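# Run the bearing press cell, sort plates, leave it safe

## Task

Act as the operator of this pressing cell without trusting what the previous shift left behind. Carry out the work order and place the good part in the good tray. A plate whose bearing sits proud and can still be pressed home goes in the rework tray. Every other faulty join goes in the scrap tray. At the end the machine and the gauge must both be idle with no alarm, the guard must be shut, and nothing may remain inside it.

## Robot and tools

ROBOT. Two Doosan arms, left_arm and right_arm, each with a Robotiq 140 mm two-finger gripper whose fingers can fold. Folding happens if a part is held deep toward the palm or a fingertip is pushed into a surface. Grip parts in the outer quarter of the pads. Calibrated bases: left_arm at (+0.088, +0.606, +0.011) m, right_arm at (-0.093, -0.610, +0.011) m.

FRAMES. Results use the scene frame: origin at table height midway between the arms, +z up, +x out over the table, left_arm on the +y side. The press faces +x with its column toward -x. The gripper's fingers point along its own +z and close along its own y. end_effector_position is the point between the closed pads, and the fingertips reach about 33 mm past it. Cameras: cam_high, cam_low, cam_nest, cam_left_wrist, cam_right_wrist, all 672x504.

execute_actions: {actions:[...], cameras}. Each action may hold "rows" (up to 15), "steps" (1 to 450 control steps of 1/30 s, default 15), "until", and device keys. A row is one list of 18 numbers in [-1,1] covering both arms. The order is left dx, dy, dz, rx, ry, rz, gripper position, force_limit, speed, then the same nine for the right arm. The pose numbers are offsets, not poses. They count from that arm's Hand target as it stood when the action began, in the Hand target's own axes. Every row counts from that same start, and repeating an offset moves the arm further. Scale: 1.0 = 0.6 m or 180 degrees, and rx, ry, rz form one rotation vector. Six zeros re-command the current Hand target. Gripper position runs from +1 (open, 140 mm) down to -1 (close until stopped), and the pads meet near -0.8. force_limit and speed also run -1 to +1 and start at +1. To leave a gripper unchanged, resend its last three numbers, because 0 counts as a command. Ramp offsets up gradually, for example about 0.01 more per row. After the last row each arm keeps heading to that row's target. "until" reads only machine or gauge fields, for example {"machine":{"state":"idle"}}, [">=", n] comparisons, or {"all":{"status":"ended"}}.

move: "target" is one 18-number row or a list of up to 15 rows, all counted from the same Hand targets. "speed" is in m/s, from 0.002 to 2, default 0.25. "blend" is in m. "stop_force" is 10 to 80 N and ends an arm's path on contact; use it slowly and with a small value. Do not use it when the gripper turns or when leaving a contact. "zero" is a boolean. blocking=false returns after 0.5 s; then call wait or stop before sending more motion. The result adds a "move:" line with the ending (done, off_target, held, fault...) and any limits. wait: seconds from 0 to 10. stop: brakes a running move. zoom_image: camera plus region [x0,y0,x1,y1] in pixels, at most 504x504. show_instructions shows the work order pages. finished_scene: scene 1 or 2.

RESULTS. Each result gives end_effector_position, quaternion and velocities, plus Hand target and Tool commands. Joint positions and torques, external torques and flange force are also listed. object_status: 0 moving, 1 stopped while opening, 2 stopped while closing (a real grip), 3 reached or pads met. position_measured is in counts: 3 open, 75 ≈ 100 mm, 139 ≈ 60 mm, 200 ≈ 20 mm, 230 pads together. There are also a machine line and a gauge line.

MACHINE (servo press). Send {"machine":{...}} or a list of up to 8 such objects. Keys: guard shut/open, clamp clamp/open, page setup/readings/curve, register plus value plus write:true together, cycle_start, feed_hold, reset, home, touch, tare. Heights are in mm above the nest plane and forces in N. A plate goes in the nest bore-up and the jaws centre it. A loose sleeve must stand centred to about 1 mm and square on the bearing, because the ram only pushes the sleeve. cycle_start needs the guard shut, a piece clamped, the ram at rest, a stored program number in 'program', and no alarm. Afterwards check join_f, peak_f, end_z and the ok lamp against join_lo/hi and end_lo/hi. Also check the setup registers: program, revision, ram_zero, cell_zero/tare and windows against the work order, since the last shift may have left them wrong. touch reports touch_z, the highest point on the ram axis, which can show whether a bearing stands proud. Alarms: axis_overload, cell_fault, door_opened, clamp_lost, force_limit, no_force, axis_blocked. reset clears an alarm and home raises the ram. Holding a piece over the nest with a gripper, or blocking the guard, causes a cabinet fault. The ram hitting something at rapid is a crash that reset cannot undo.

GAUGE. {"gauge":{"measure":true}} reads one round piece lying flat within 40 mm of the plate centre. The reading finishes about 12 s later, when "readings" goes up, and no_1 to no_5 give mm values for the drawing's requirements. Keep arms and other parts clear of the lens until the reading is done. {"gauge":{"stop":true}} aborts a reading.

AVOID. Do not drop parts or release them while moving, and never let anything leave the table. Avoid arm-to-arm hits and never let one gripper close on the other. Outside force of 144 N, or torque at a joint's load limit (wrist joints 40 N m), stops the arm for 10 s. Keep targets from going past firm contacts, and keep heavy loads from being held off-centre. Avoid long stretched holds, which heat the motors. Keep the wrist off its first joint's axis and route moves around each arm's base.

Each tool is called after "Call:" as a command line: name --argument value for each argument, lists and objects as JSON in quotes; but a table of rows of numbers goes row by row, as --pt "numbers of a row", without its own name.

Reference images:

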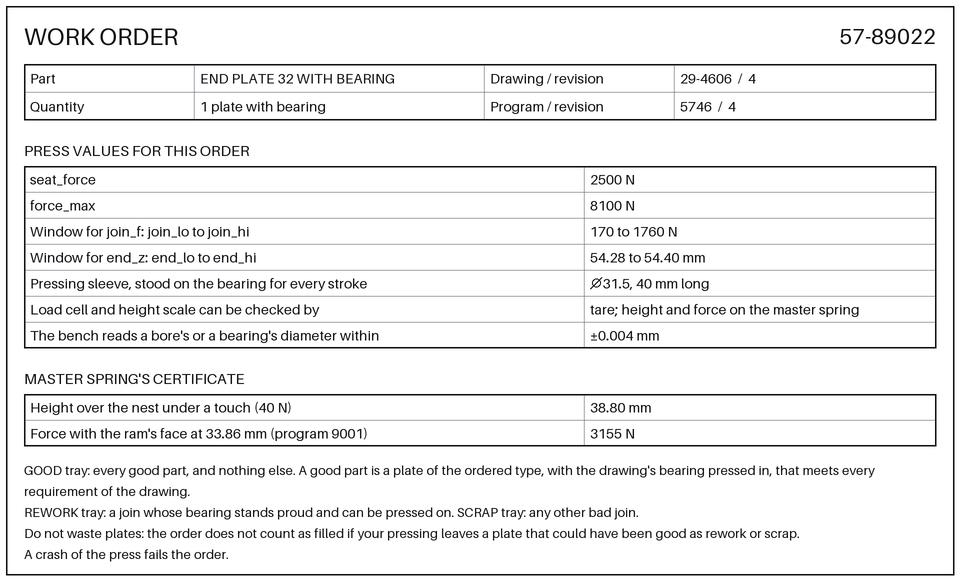

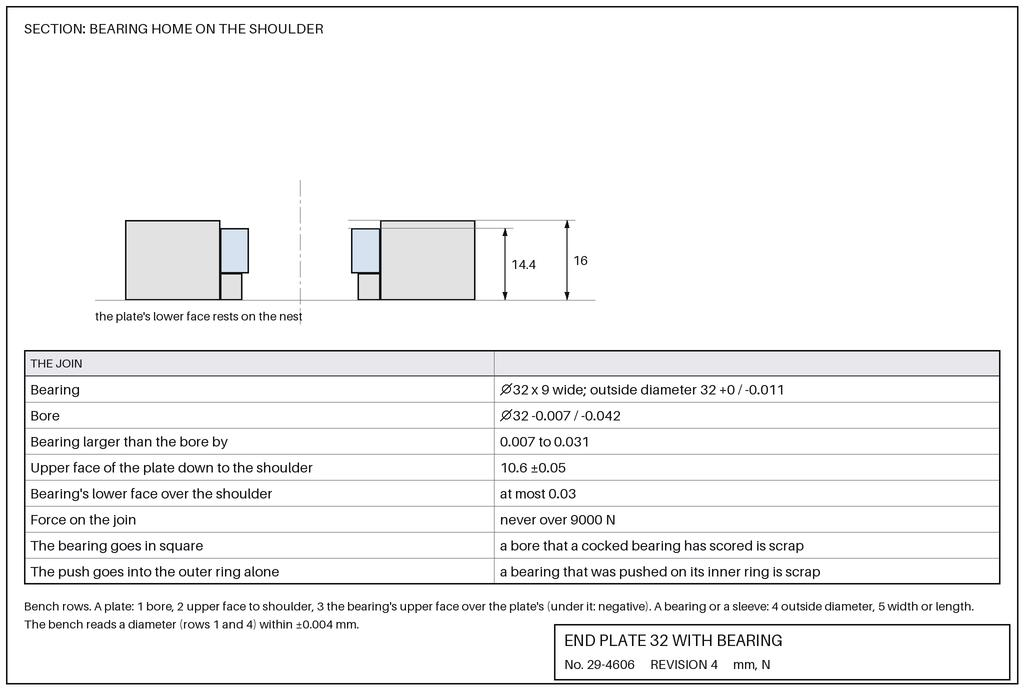

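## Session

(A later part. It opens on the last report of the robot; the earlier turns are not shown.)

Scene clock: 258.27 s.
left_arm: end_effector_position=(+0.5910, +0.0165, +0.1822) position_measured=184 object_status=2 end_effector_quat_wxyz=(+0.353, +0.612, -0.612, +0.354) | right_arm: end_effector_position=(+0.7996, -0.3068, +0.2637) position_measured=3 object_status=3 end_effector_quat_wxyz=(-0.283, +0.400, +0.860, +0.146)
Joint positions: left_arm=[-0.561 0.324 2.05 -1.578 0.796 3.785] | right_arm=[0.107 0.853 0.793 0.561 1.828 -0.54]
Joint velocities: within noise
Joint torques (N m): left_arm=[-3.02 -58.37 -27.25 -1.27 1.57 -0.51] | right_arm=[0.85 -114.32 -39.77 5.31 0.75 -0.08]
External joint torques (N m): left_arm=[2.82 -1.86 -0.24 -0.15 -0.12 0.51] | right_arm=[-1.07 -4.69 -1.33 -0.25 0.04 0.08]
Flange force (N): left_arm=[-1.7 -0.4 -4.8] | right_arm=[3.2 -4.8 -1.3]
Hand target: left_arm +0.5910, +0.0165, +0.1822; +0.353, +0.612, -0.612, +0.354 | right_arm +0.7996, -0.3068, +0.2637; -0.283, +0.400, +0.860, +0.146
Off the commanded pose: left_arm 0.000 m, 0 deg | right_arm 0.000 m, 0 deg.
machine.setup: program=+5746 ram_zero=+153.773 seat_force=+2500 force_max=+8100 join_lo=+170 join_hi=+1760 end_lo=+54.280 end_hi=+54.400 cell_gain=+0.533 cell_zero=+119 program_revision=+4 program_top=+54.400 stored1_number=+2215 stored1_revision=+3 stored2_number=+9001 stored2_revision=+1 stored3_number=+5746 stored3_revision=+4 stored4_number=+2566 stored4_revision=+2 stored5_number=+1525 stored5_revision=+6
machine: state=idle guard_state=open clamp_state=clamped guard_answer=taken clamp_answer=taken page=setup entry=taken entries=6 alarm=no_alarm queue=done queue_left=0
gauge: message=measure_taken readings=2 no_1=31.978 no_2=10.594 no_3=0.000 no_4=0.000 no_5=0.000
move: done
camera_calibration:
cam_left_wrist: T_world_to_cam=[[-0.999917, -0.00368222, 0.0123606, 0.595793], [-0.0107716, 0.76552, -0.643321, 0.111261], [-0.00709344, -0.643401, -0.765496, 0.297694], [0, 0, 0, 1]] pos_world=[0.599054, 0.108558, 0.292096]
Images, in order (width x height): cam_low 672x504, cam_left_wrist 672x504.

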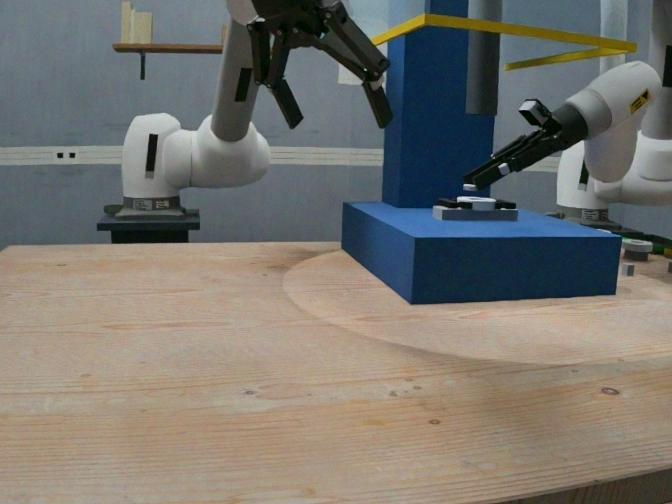

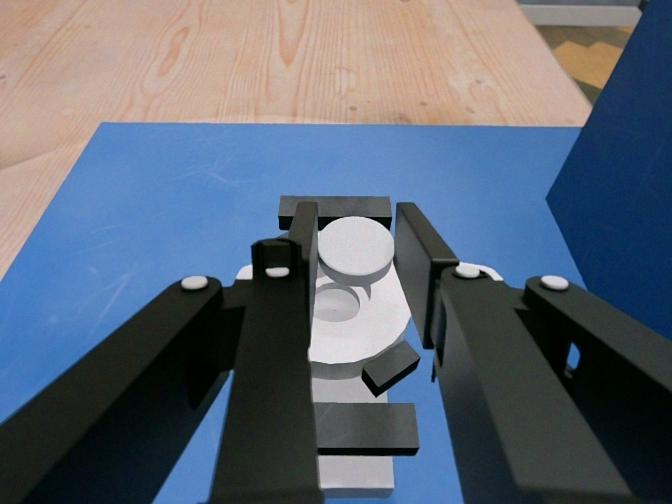

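Call:
move --pt "-0.0054 -0.015 -0.0094 0 0 0 -1 -0.2 -1 0 0 0 0 0 0 1 1 1" --pt "-0.0187 -0.015 -0.0017 0 0 0 -1 -0.2 -1 0 0 0 0 0 0 1 1 1" --speed 0.03 --cameras '["cam_left_wrist","cam_low"]'

Call:
zoom_image --camera "cam_left_wrist" --region '[306, 200, 406, 300]'

Call:
zoom_image --camera "cam_low" --region '[430, 150, 530, 230]'

Scene clock: 259.57 s.
left_arm: end_effector_position=(+0.6000, +0.0230, +0.1731) position_measured=184 object_status=2 end_effector_quat_wxyz=(+0.353, +0.612, -0.612, +0.354) | right_arm: end_effector_position=(+0.7996, -0.3068, +0.2637) position_measured=3 object_status=3 end_effector_quat_wxyz=(-0.283, +0.400, +0.860, +0.146)
Joint positions: left_arm=[-0.543 0.342 2.047 -1.579 0.809 3.805] | right_arm=[0.107 0.853 0.793 0.561 1.828 -0.54]
Joint velocities: within noise
Joint torques (N m): left_arm=[-2.96 -59.26 -26.59 -1.45 1.56 -0.6] | right_arm=[0.54 -113.98 -39.99 5.22 0.87 -0.03]
External joint torques (N m): left_arm=[2.74 -2.37 -0.42 0.03 -0.06 0.6] | right_arm=[-0.64 -6.76 -1.72 -0.08 -0.06 0.03]
Flange force (N): left_arm=[-1.0 -0.2 -5.4] | right_arm=[5.3 -7.2 -0.7]
Hand target: left_arm +0.6000, +0.0230, +0.1730; +0.353, +0.612, -0.612, +0.354 | right_arm +0.7996, -0.3068, +0.2637; -0.283, +0.400, +0.860, +0.146
Off the commanded pose: left_arm 0.000 m, 0 deg | right_arm 0.000 m, 0 deg.
machine.setup: program=+5746 ram_zero=+153.773 seat_force=+2500 force_max=+8100 join_lo=+170 join_hi=+1760 end_lo=+54.280 end_hi=+54.400 cell_gain=+0.533 cell_zero=+119 program_revision=+4 program_top=+54.400 stored1_number=+2215 stored1_revision=+3 stored2_number=+9001 stored2_revision=+1 stored3_number=+5746 stored3_revision=+4 stored4_number=+2566 stored4_revision=+2 stored5_number=+1525 stored5_revision=+6
machine: state=idle guard_state=open clamp_state=clamped guard_answer=taken clamp_answer=taken page=setup entry=taken entries=6 alarm=no_alarm queue=done queue_left=0
gauge: message=measure_taken readings=2 no_1=31.978 no_2=10.594 no_3=0.000 no_4=0.000 no_5=0.000
move: done
camera_calibration:
cam_left_wrist: T_world_to_cam=[[-0.999917, -0.00368222, 0.0123606, 0.604929], [-0.0107716, 0.76552, -0.643321, 0.100528], [-0.00709344, -0.643401, -0.765496, 0.294974], [0, 0, 0, 1]] pos_world=[0.608054, 0.115058, 0.282996]
Images, in order (width x height): cam_low 672x504, cam_left_wrist 672x504.

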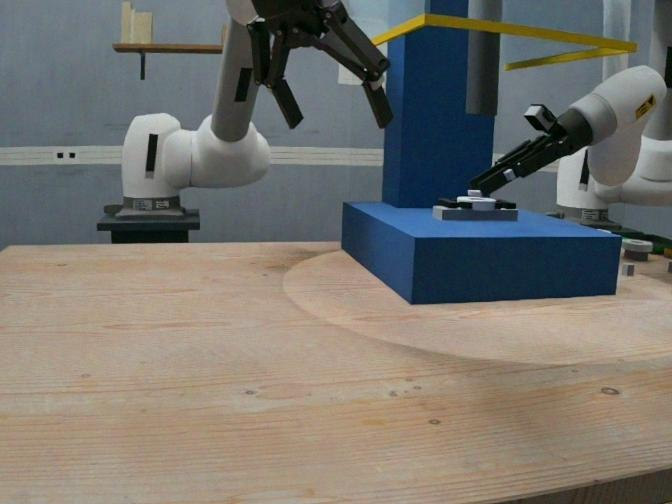

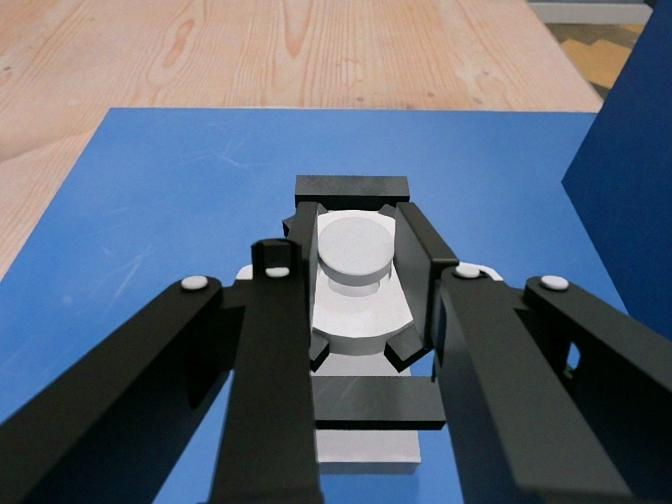

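Scaled by 5.040.

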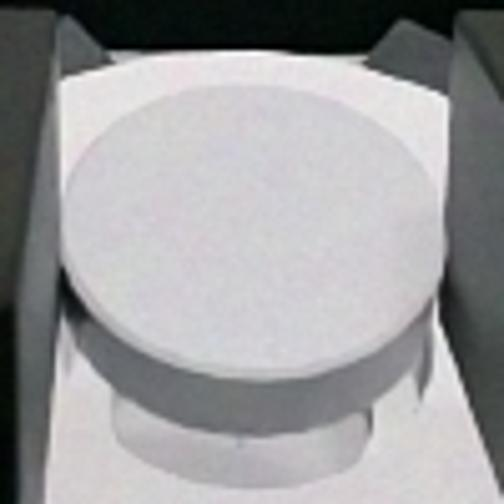

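Scaled by 5.040.

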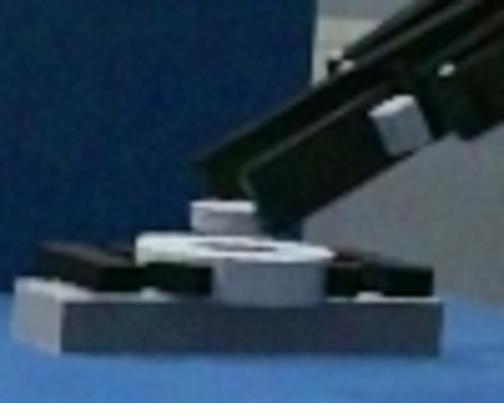

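Call:
move --target '[-0.0217,0,0.0125,0,0,0,-1,-0.2,-1,0,0,0,0,0,0,1,1,1]' --speed 0.005 --stop_force 12 --cameras '["cam_left_wrist","cam_low"]'

Call:
zoom_image --camera "cam_left_wrist" --region '[306, 200, 406, 300]'

Call:
zoom_image --camera "cam_low" --region '[430, 150, 530, 230]'

Scene clock: 261.63 s.
left_arm: end_effector_position=(+0.6000, +0.0229, +0.1666) position_measured=184 object_status=2 end_effector_quat_wxyz=(+0.353, +0.612, -0.612, +0.354) | right_arm: end_effector_position=(+0.7996, -0.3068, +0.2637) position_measured=3 object_status=3 end_effector_quat_wxyz=(-0.283, +0.400, +0.860, +0.146)
Joint positions: left_arm=[-0.543 0.351 2.051 -1.592 0.809 3.822] | right_arm=[0.107 0.853 0.793 0.561 1.828 -0.54]
Joint velocities: within noise
Joint torques (N m): left_arm=[-5.67 -44.61 -19.73 0.64 -1.97 -0.44] | right_arm=[0.12 -114.11 -39.92 5.26 0.83 -0.03]
External joint torques (N m): left_arm=[5.76 -17.75 -6.89 -2.06 3.49 0.44] | right_arm=[-0.28 -4.8 -1.1 -0.21 -0.04 0.03]
Flange force (N): left_arm=[12.4 2.9 -23.8] | right_arm=[4.0 -5.5 -0.1]
Hand target: left_arm +0.6000, +0.0229, +0.1666; +0.353, +0.612, -0.612, +0.354 (not the last commanded pose) | right_arm +0.7996, -0.3068, +0.2637; -0.283, +0.400, +0.860, +0.146
Off the commanded pose: left_arm 0.009 m, 0 deg | right_arm 0.000 m, 0 deg.
machine.setup: program=+5746 ram_zero=+153.773 seat_force=+2500 force_max=+8100 join_lo=+170 join_hi=+1760 end_lo=+54.280 end_hi=+54.400 cell_gain=+0.533 cell_zero=+119 program_revision=+4 program_top=+54.400 stored1_number=+2215 stored1_revision=+3 stored2_number=+9001 stored2_revision=+1 stored3_number=+5746 stored3_revision=+4 stored4_number=+2566 stored4_revision=+2 stored5_number=+1525 stored5_revision=+6
machine: state=idle guard_state=open clamp_state=clamped guard_answer=taken clamp_answer=taken page=setup entry=taken entries=6 alarm=no_alarm queue=done queue_left=0
gauge: message=measure_taken readings=2 no_1=31.978 no_2=10.594 no_3=0.000 no_4=0.000 no_5=0.000
move: contact (left_arm)
camera_calibration:
cam_left_wrist: T_world_to_cam=[[-0.999918, -0.00360153, 0.012297, 0.605018], [-0.0106714, 0.76529, -0.643597, 0.0963875], [-0.00709284, -0.643675, -0.765266, 0.289964], [0, 0, 0, 1]] pos_world=[0.608054, 0.115058, 0.276495]
Images, in order (width x height): cam_low 672x504, cam_left_wrist 672x504.

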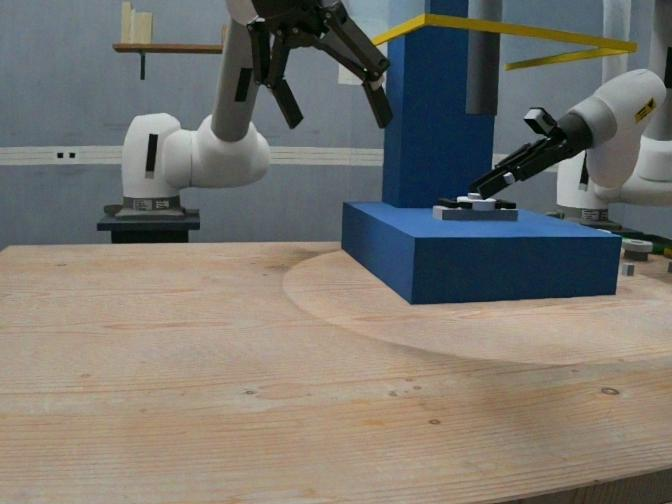

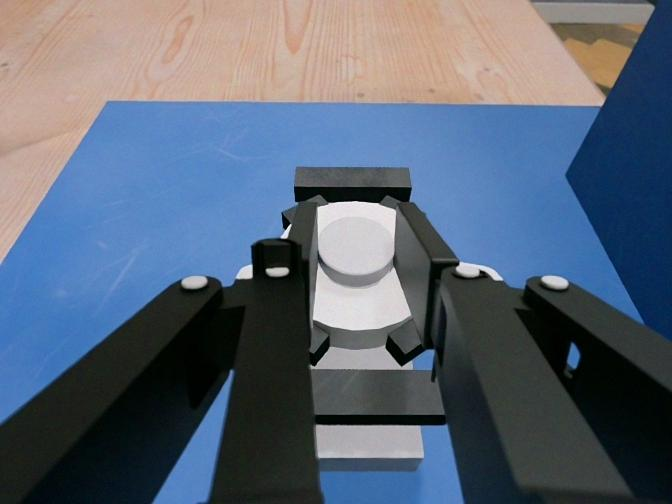

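Scaled by 5.040.

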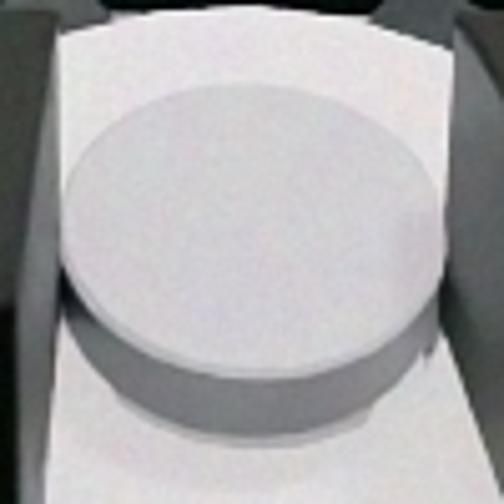

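Scaled by 5.040.

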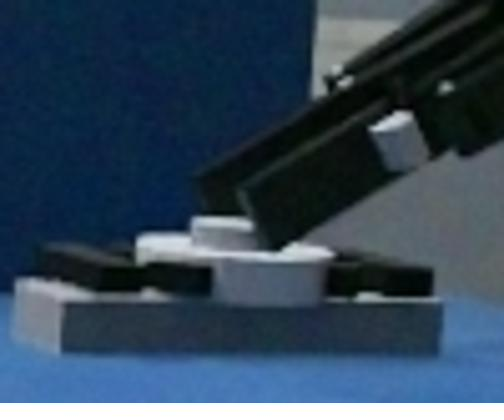

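Call:
move --pt "0.0029 0 -0.0017 0 0 0 -1 -0.2 -1 0 0 0 0 0 0 1 1 1" --pt "0.0019 0 -0.0034 0 0 0 -1 -0.2 -1 0 0 0 0 0 0 1 1 1" --speed 0.02 --cameras '[]'

Call:
move --target '[-0.0217,0,0.0125,0,0,0,-1,-0.2,-1,0,0,0,0,0,0,1,1,1]' --speed 0.005 --stop_force 12 --cameras '["cam_left_wrist","cam_low"]'

Call:
zoom_image --camera "cam_left_wrist" --region '[306, 200, 406, 300]'

Call:
zoom_image --camera "cam_low" --region '[430, 150, 530, 230]'

Scene clock: 262.67 s.
left_arm: end_effector_position=(+0.6000, +0.0241, +0.1686) position_measured=184 object_status=2 end_effector_quat_wxyz=(+0.353, +0.612, -0.612, +0.354) | right_arm: end_effector_position=(+0.7996, -0.3068, +0.2637) position_measured=3 object_status=3 end_effector_quat_wxyz=(-0.283, +0.400, +0.860, +0.146)
Joint positions: left_arm=[-0.541 0.347 2.051 -1.587 0.81 3.818] | right_arm=[0.107 0.853 0.793 0.561 1.828 -0.54]
Joint velocities: within noise
Joint torques (N m): left_arm=[-3.05 -60.16 -26.7 -1.49 1.57 -0.48] | right_arm=[0.81 -113.67 -40.1 5.27 0.8 -0.06]
External joint torques (N m): left_arm=[2.92 -2.17 -0.12 0.04 -0.04 0.48] | right_arm=[-0.94 -6.43 -1.35 -0.17 0.01 0.06]
Flange force (N): left_arm=[-1.2 -0.2 -5.7] | right_arm=[5.1 -8.0 -0.3]
Hand target: left_arm +0.6000, +0.0241, +0.1686; +0.353, +0.612, -0.612, +0.354 | right_arm +0.7996, -0.3068, +0.2637; -0.283, +0.400, +0.860, +0.146
Off the commanded pose: left_arm 0.000 m, 0 deg | right_arm 0.000 m, 0 deg.
machine.setup: program=+5746 ram_zero=+153.773 seat_force=+2500 force_max=+8100 join_lo=+170 join_hi=+1760 end_lo=+54.280 end_hi=+54.400 cell_gain=+0.533 cell_zero=+119 program_revision=+4 program_top=+54.400 stored1_number=+2215 stored1_revision=+3 stored2_number=+9001 stored2_revision=+1 stored3_number=+5746 stored3_revision=+4 stored4_number=+2566 stored4_revision=+2 stored5_number=+1525 stored5_revision=+6
machine: state=idle guard_state=open clamp_state=clamped guard_answer=taken clamp_answer=taken page=setup entry=taken entries=6 alarm=no_alarm queue=done queue_left=0
gauge: message=measure_taken readings=2 no_1=31.978 no_2=10.594 no_3=0.000 no_4=0.000 no_5=0.000
move: done
No camera images: "cameras" was empty.

Scene clock: 263.67 s.
left_arm: end_effector_position=(+0.6001, +0.0241, +0.1667) position_measured=184 object_status=2 end_effector_quat_wxyz=(+0.353, +0.612, -0.612, +0.354) | right_arm: end_effector_position=(+0.7996, -0.3068, +0.2637) position_measured=3 object_status=3 end_effector_quat_wxyz=(-0.283, +0.400, +0.860, +0.146)
Joint positions: left_arm=[-0.541 0.35 2.052 -1.591 0.811 3.823] | right_arm=[0.107 0.853 0.793 0.561 1.828 -0.54]
Joint velocities: within noise
Joint torques (N m): left_arm=[-5.06 -46.66 -20.51 0.4 -1.57 -0.43] | right_arm=[0.75 -113.94 -40.18 5.32 0.87 -0.01]
External joint torques (N m): left_arm=[5.16 -15.86 -6.14 -1.84 3.1 0.43] | right_arm=[-0.9 -5.76 -1.13 -0.23 -0.07 0.01]
Flange force (N): left_arm=[11.0 2.6 -21.3] | right_arm=[4.6 -7.7 0.1]
Hand target: left_arm +0.6001, +0.0241, +0.1667; +0.353, +0.612, -0.612, +0.354 (not the last commanded pose) | right_arm +0.7996, -0.3068, +0.2637; -0.283, +0.400, +0.860, +0.146
Off the commanded pose: left_arm 0.013 m, 0 deg | right_arm 0.000 m, 0 deg.
machine.setup: program=+5746 ram_zero=+153.773 seat_force=+2500 force_max=+8100 join_lo=+170 join_hi=+1760 end_lo=+54.280 end_hi=+54.400 cell_gain=+0.533 cell_zero=+119 program_revision=+4 program_top=+54.400 stored1_number=+2215 stored1_revision=+3 stored2_number=+9001 stored2_revision=+1 stored3_number=+5746 stored3_revision=+4 stored4_number=+2566 stored4_revision=+2 stored5_number=+1525 stored5_revision=+6
machine: state=idle guard_state=open clamp_state=clamped guard_answer=taken clamp_answer=taken page=setup entry=taken entries=6 alarm=no_alarm queue=done queue_left=0
gauge: message=measure_taken readings=2 no_1=31.978 no_2=10.594 no_3=0.000 no_4=0.000 no_5=0.000
move: contact (left_arm)
camera_calibration:
cam_left_wrist: T_world_to_cam=[[-0.99992, -0.00358637, 0.0121573, 0.60516], [-0.0105718, 0.765109, -0.643814, 0.0955551], [-0.00699268, -0.643891, -0.765085, 0.290727], [0, 0, 0, 1]] pos_world=[0.608154, 0.116257, 0.276594]
Images, in order (width x height): cam_low 672x504, cam_left_wrist 672x504.

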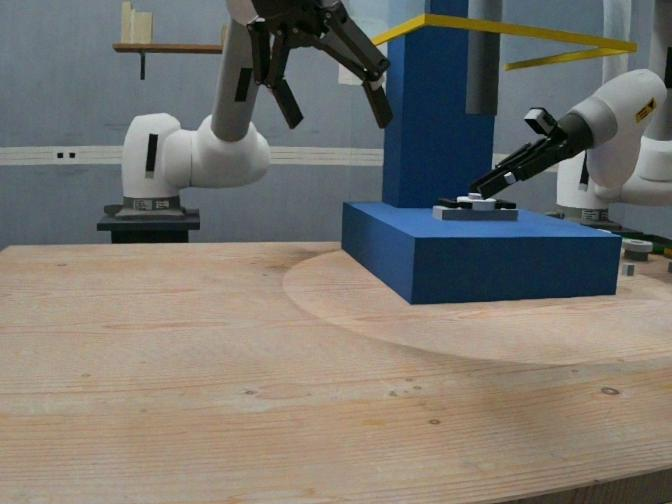

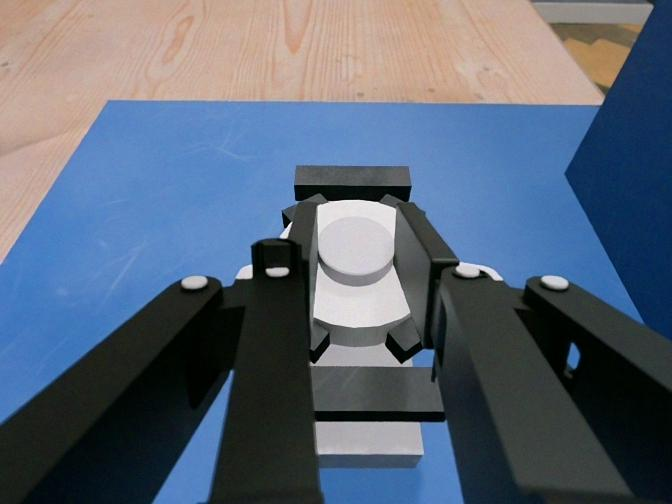

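Scaled by 5.040.

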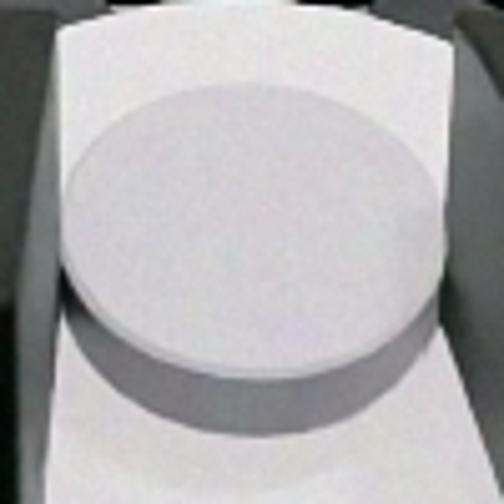

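Scaled by 5.040.

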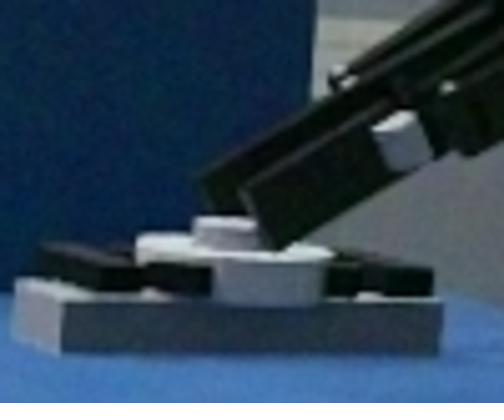

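Call:
execute_actions --actions '[{"rows":[[0.001,0,-0.0006,0,0,0,-1,-0.2,-1,0,0,0,0,0,0,1,1,1]],"steps":15},{"rows":[[0,0,0,0,0,0,-0.2,0.1,-1,0,0,0,0,0,0,1,1,1]],"steps":50}]' --cameras '["cam_left_wrist","cam_low","cam_nest"]'

Call:
zoom_image --camera "cam_low" --region '[430, 150, 530, 230]'

Call:
zoom_image --camera "cam_left_wrist" --region '[306, 200, 406, 300]'

Call:
zoom_image --camera "cam_nest" --region '[253, 200, 393, 320]'

Scene clock: 266.27 s.
left_arm: end_effector_position=(+0.6001, +0.0241, +0.1674) position_measured=154 object_status=3 end_effector_quat_wxyz=(+0.353, +0.612, -0.612, +0.354) | right_arm: end_effector_position=(+0.7996, -0.3068, +0.2637) position_measured=3 object_status=3 end_effector_quat_wxyz=(-0.283, +0.400, +0.860, +0.146)
Joint positions: left_arm=[-0.541 0.349 2.052 -1.59 0.81 3.821] | right_arm=[0.107 0.853 0.793 0.561 1.828 -0.54]
Joint velocities: within noise
Joint torques (N m): left_arm=[-2.62 -59.53 -26.25 -1.39 1.52 -0.44] | right_arm=[0.26 -114.48 -39.82 5.23 0.82 -0.06]
External joint torques (N m): left_arm=[2.36 -2.58 -0.41 -0.05 0.01 0.44] | right_arm=[-0.41 -5.84 -1.78 -0.11 -0.02 0.06]
External joint torques at the end of the 1st action: left_arm=[2.31 -3.87 -1.07 -0.18 0.52 0.43] | right_arm=[-0.85 -5.94 -1.51 -0.08 -0.1 -0.07]
Flange force (N): left_arm=[-0.2 0.3 -5.3] | right_arm=[4.4 -5.1 -1.3]
Flange force at the end of the 1st action (N): left_arm=[1.2 0.5 -6.7] | right_arm=[4.5 -6.7 -0.6]
Hand target: left_arm +0.6001, +0.0241, +0.1674; +0.353, +0.612, -0.612, +0.354 | right_arm +0.7996, -0.3068, +0.2637; -0.283, +0.400, +0.860, +0.146
Off the commanded pose: left_arm 0.000 m, 0 deg | right_arm 0.000 m, 0 deg.
machine.setup: program=+5746 ram_zero=+153.773 seat_force=+2500 force_max=+8100 join_lo=+170 join_hi=+1760 end_lo=+54.280 end_hi=+54.400 cell_gain=+0.533 cell_zero=+119 program_revision=+4 program_top=+54.400 stored1_number=+2215 stored1_revision=+3 stored2_number=+9001 stored2_revision=+1 stored3_number=+5746 stored3_revision=+4 stored4_number=+2566 stored4_revision=+2 stored5_number=+1525 stored5_revision=+6
machine: state=idle guard_state=open clamp_state=clamped guard_answer=taken clamp_answer=taken page=setup entry=taken entries=6 alarm=no_alarm queue=done queue_left=0
gauge: message=measure_taken readings=2 no_1=31.978 no_2=10.594 no_3=0.000 no_4=0.000 no_5=0.000
camera_calibration:
cam_left_wrist: T_world_to_cam=[[-0.99992, -0.00358731, 0.0121576, 0.605151], [-0.0105722, 0.765158, -0.643756, 0.0959841], [-0.00699311, -0.643833, -0.765134, 0.29127], [0, 0, 0, 1]] pos_world=[0.608154, 0.116257, 0.277294]
Images, in order (width x height): cam_low 672x504, cam_nest 672x504, cam_left_wrist 672x504.

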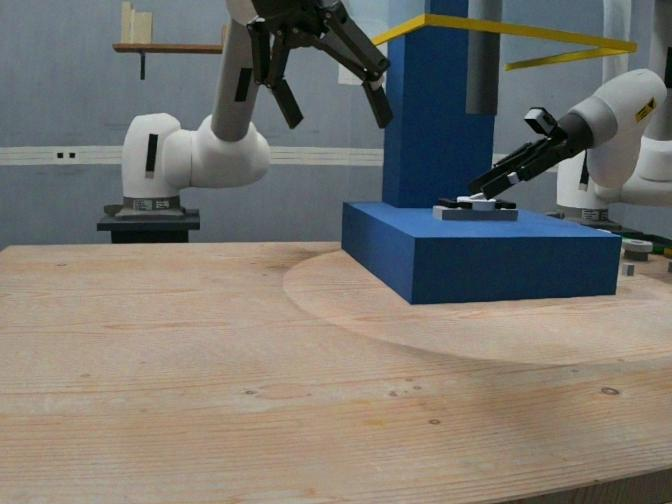

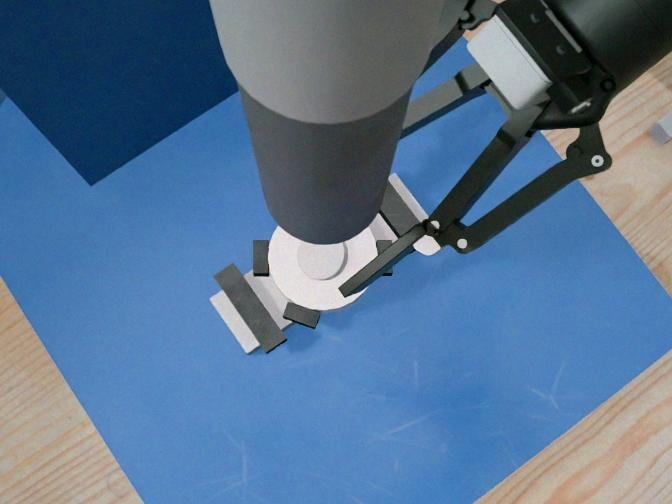

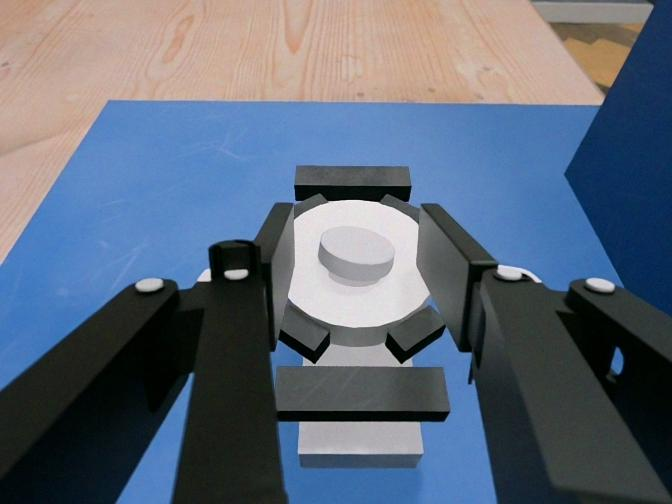

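Scaled by 5.040.

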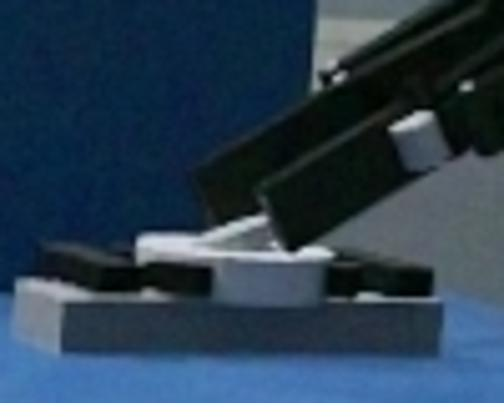

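Scaled by 5.040.

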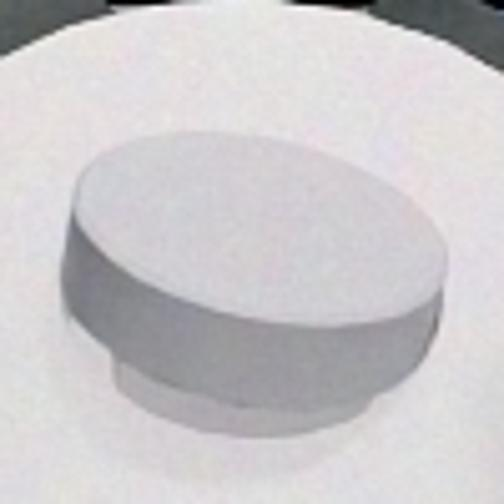

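Scaled by 3.600.

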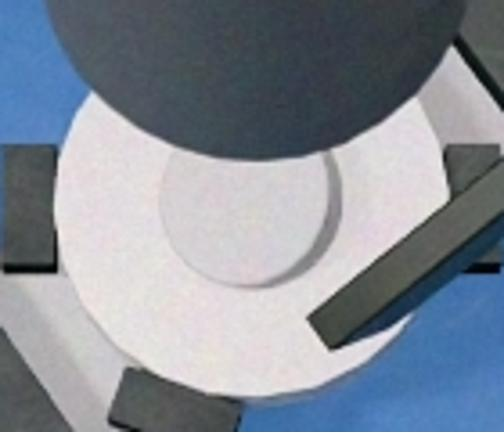

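Call:
execute_actions --actions '[{"rows":[[-0.0008,0,0.0005,0,0,0,-0.2,0.1,-1,0,0,0,0,0,0,1,1,1]],"steps":10},{"rows":[[0,0,0,0,0,0,-1,-0.2,-1,0,0,0,0,0,0,1,1,1]],"steps":100}]' --cameras '["cam_left_wrist","cam_low","cam_nest"]'

Call:
zoom_image --camera "cam_left_wrist" --region '[306, 200, 406, 300]'

Call:
zoom_image --camera "cam_low" --region '[430, 150, 530, 230]'

Scene clock: 270.97 s.
left_arm: end_effector_position=(+0.6001, +0.0241, +0.1668) position_measured=185 object_status=2 end_effector_quat_wxyz=(+0.353, +0.612, -0.612, +0.354) | right_arm: end_effector_position=(+0.7996, -0.3068, +0.2637) position_measured=3 object_status=3 end_effector_quat_wxyz=(-0.283, +0.400, +0.860, +0.146)
Joint positions: left_arm=[-0.541 0.35 2.052 -1.591 0.81 3.823] | right_arm=[0.107 0.853 0.793 0.561 1.828 -0.54]
Joint velocities: within noise
Joint torques (N m): left_arm=[-1.16 -46.83 -23.71 -0.6 -3.46 -0.41] | right_arm=[0.97 -113.41 -39.91 5.33 0.86 -0.08]
External joint torques (N m): left_arm=[1.1 -15.63 -2.96 -0.84 5 0.41] | right_arm=[-1.11 -6.24 -1.36 -0.25 -0.05 0.08]
External joint torques at the end of the 1st action: left_arm=[3.16 -3.22 -1.12 -0.06 0 0.42] | right_arm=[-0.37 -5.14 -0.96 -0.21 -0.04 0.05]
Flange force (N): left_arm=[10.9 9.0 -20.9] | right_arm=[4.8 -7.8 -0.4]
Flange force at the end of the 1st action (N): left_arm=[0.5 -1.0 -6.7] | right_arm=[4.4 -6.7 0.3]
Hand target: left_arm +0.6001, +0.0241, +0.1668; +0.353, +0.612, -0.612, +0.354 | right_arm +0.7996, -0.3068, +0.2637; -0.283, +0.400, +0.860, +0.146
Off the commanded pose: left_arm 0.000 m, 0 deg | right_arm 0.000 m, 0 deg.
machine.setup: program=+5746 ram_zero=+153.773 seat_force=+2500 force_max=+8100 join_lo=+170 join_hi=+1760 end_lo=+54.280 end_hi=+54.400 cell_gain=+0.533 cell_zero=+119 program_revision=+4 program_top=+54.400 stored1_number=+2215 stored1_revision=+3 stored2_number=+9001 stored2_revision=+1 stored3_number=+5746 stored3_revision=+4 stored4_number=+2566 stored4_revision=+2 stored5_number=+1525 stored5_revision=+6
machine: state=idle guard_state=open clamp_state=clamped guard_answer=taken clamp_answer=taken page=setup entry=taken entries=6 alarm=no_alarm queue=done queue_left=0
gauge: message=measure_taken readings=2 no_1=31.978 no_2=10.594 no_3=0.000 no_4=0.000 no_5=0.000
camera_calibration:
cam_left_wrist: T_world_to_cam=[[-0.99992, -0.00358731, 0.0121576, 0.605159], [-0.0105722, 0.765158, -0.643756, 0.0955979], [-0.00699311, -0.643833, -0.765134, 0.290811], [0, 0, 0, 1]] pos_world=[0.608154, 0.116257, 0.276694]
Images, in order (width x height): cam_low 672x504, cam_nest 672x504, cam_left_wrist 672x504.

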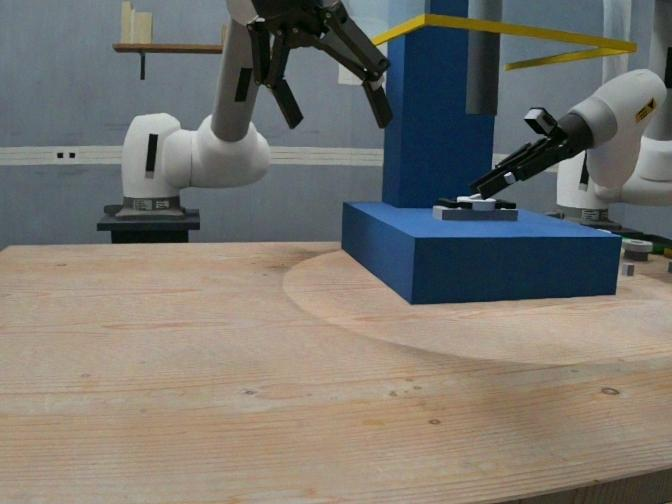

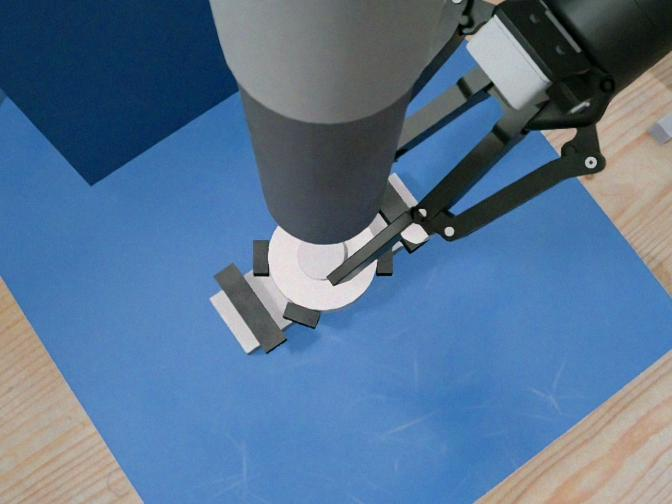

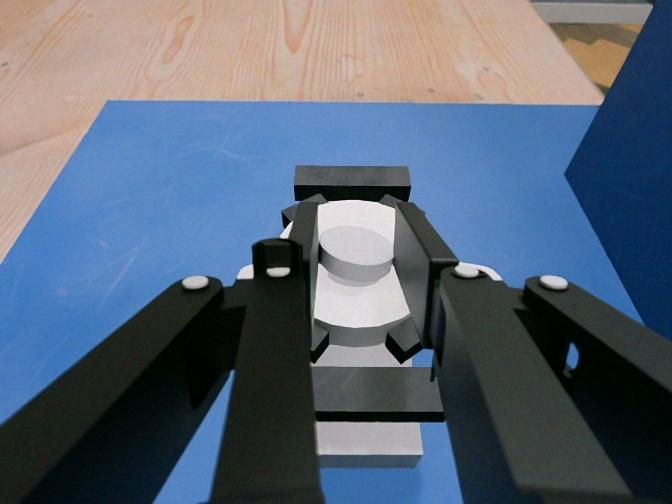

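Scaled by 5.040.

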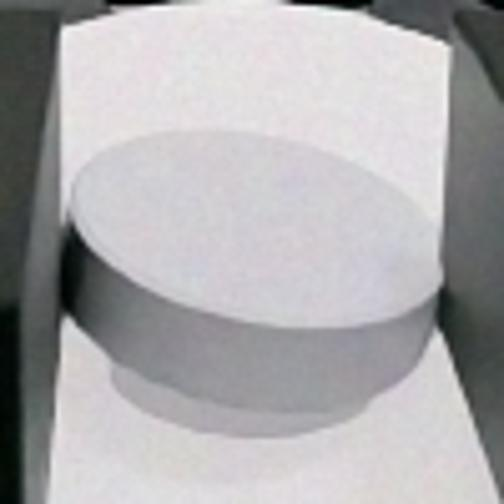

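Scaled by 5.040.

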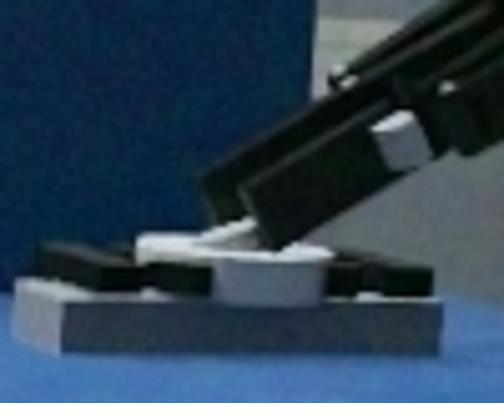

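Call:
move --target '[0.0217,0,-0.0125,0,0,0,-1,-0.2,-1,0,0,0,0,0,0,1,1,1]' --speed 0.02 --cameras '["cam_left_wrist","cam_low"]'

Call:
zoom_image --camera "cam_left_wrist" --region '[306, 200, 406, 300]'

Call:
zoom_image --camera "cam_low" --region '[430, 150, 530, 230]'

Scene clock: 272.17 s.
left_arm: end_effector_position=(+0.6001, +0.0241, +0.1819) position_measured=185 object_status=2 end_effector_quat_wxyz=(+0.353, +0.612, -0.612, +0.354) | right_arm: end_effector_position=(+0.7996, -0.3068, +0.2637) position_measured=3 object_status=3 end_effector_quat_wxyz=(-0.283, +0.400, +0.860, +0.146)
Joint positions: left_arm=[-0.541 0.33 2.043 -1.564 0.81 3.784] | right_arm=[0.107 0.853 0.793 0.561 1.828 -0.54]
Joint velocities: within noise
Joint torques (N m): left_arm=[-2.6 -59.52 -27.46 -1.6 1.55 -0.53] | right_arm=[0.82 -113.9 -39.8 5.26 0.86 -0.05]
External joint torques (N m): left_arm=[2.46 -1.35 -0.07 0.2 -0.1 0.53] | right_arm=[-0.97 -5.82 -1.52 -0.17 -0.06 0.05]
Flange force (N): left_arm=[-1.6 -0.7 -4.3] | right_arm=[4.3 -6.3 -0.9]
Hand target: left_arm +0.6000, +0.0241, +0.1819; +0.353, +0.612, -0.612, +0.354 | right_arm +0.7996, -0.3068, +0.2637; -0.283, +0.400, +0.860, +0.146
Off the commanded pose: left_arm 0.000 m, 0 deg | right_arm 0.000 m, 0 deg.
machine.setup: program=+5746 ram_zero=+153.773 seat_force=+2500 force_max=+8100 join_lo=+170 join_hi=+1760 end_lo=+54.280 end_hi=+54.400 cell_gain=+0.533 cell_zero=+119 program_revision=+4 program_top=+54.400 stored1_number=+2215 stored1_revision=+3 stored2_number=+9001 stored2_revision=+1 stored3_number=+5746 stored3_revision=+4 stored4_number=+2566 stored4_revision=+2 stored5_number=+1525 stored5_revision=+6
machine: state=idle guard_state=open clamp_state=clamped guard_answer=taken clamp_answer=taken page=setup entry=taken entries=6 alarm=no_alarm queue=done queue_left=0
gauge: message=measure_taken readings=2 no_1=31.978 no_2=10.594 no_3=0.000 no_4=0.000 no_5=0.000
move: done
camera_calibration:
cam_left_wrist: T_world_to_cam=[[-0.99992, -0.00365194, 0.0120813, 0.605006], [-0.0105726, 0.765157, -0.643757, 0.105255], [-0.00689311, -0.643833, -0.765135, 0.302227], [0, 0, 0, 1]] pos_world=[0.608154, 0.116257, 0.291694]
Images, in order (width x height): cam_low 672x504, cam_left_wrist 672x504.

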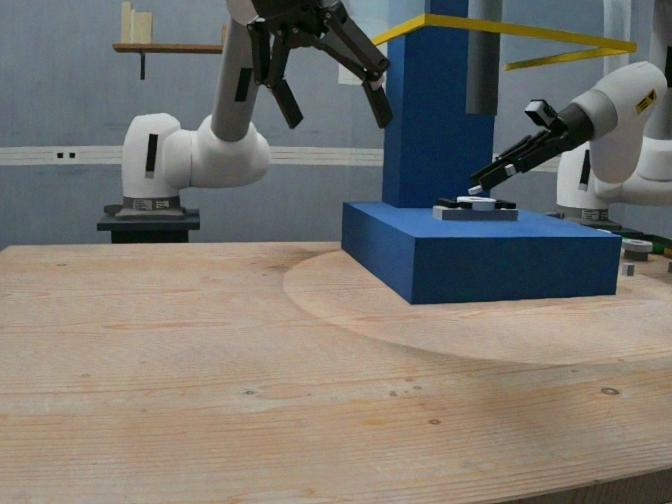

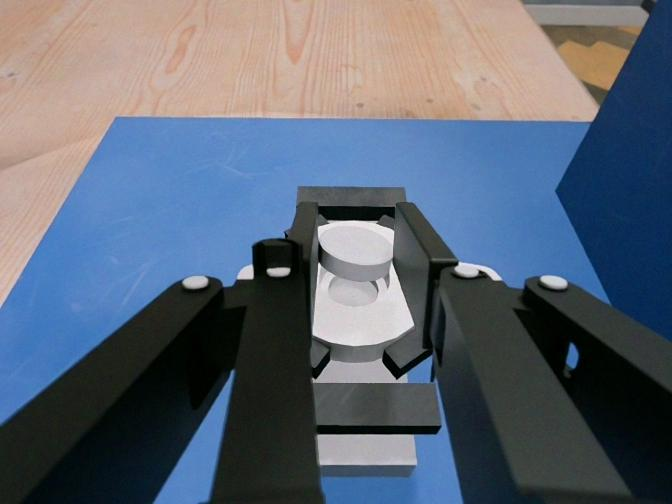

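Scaled by 5.040.

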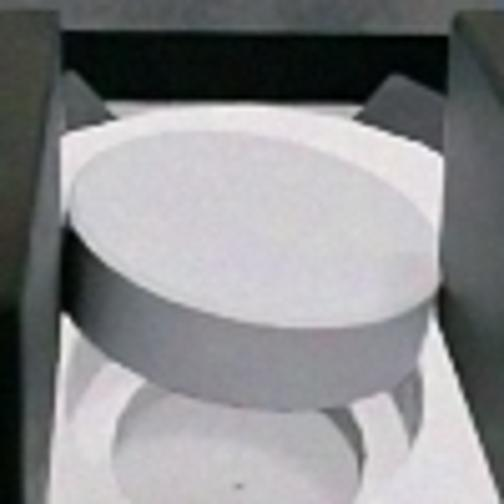

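Scaled by 5.040.

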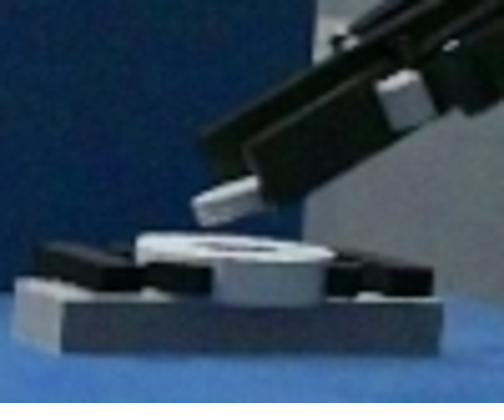

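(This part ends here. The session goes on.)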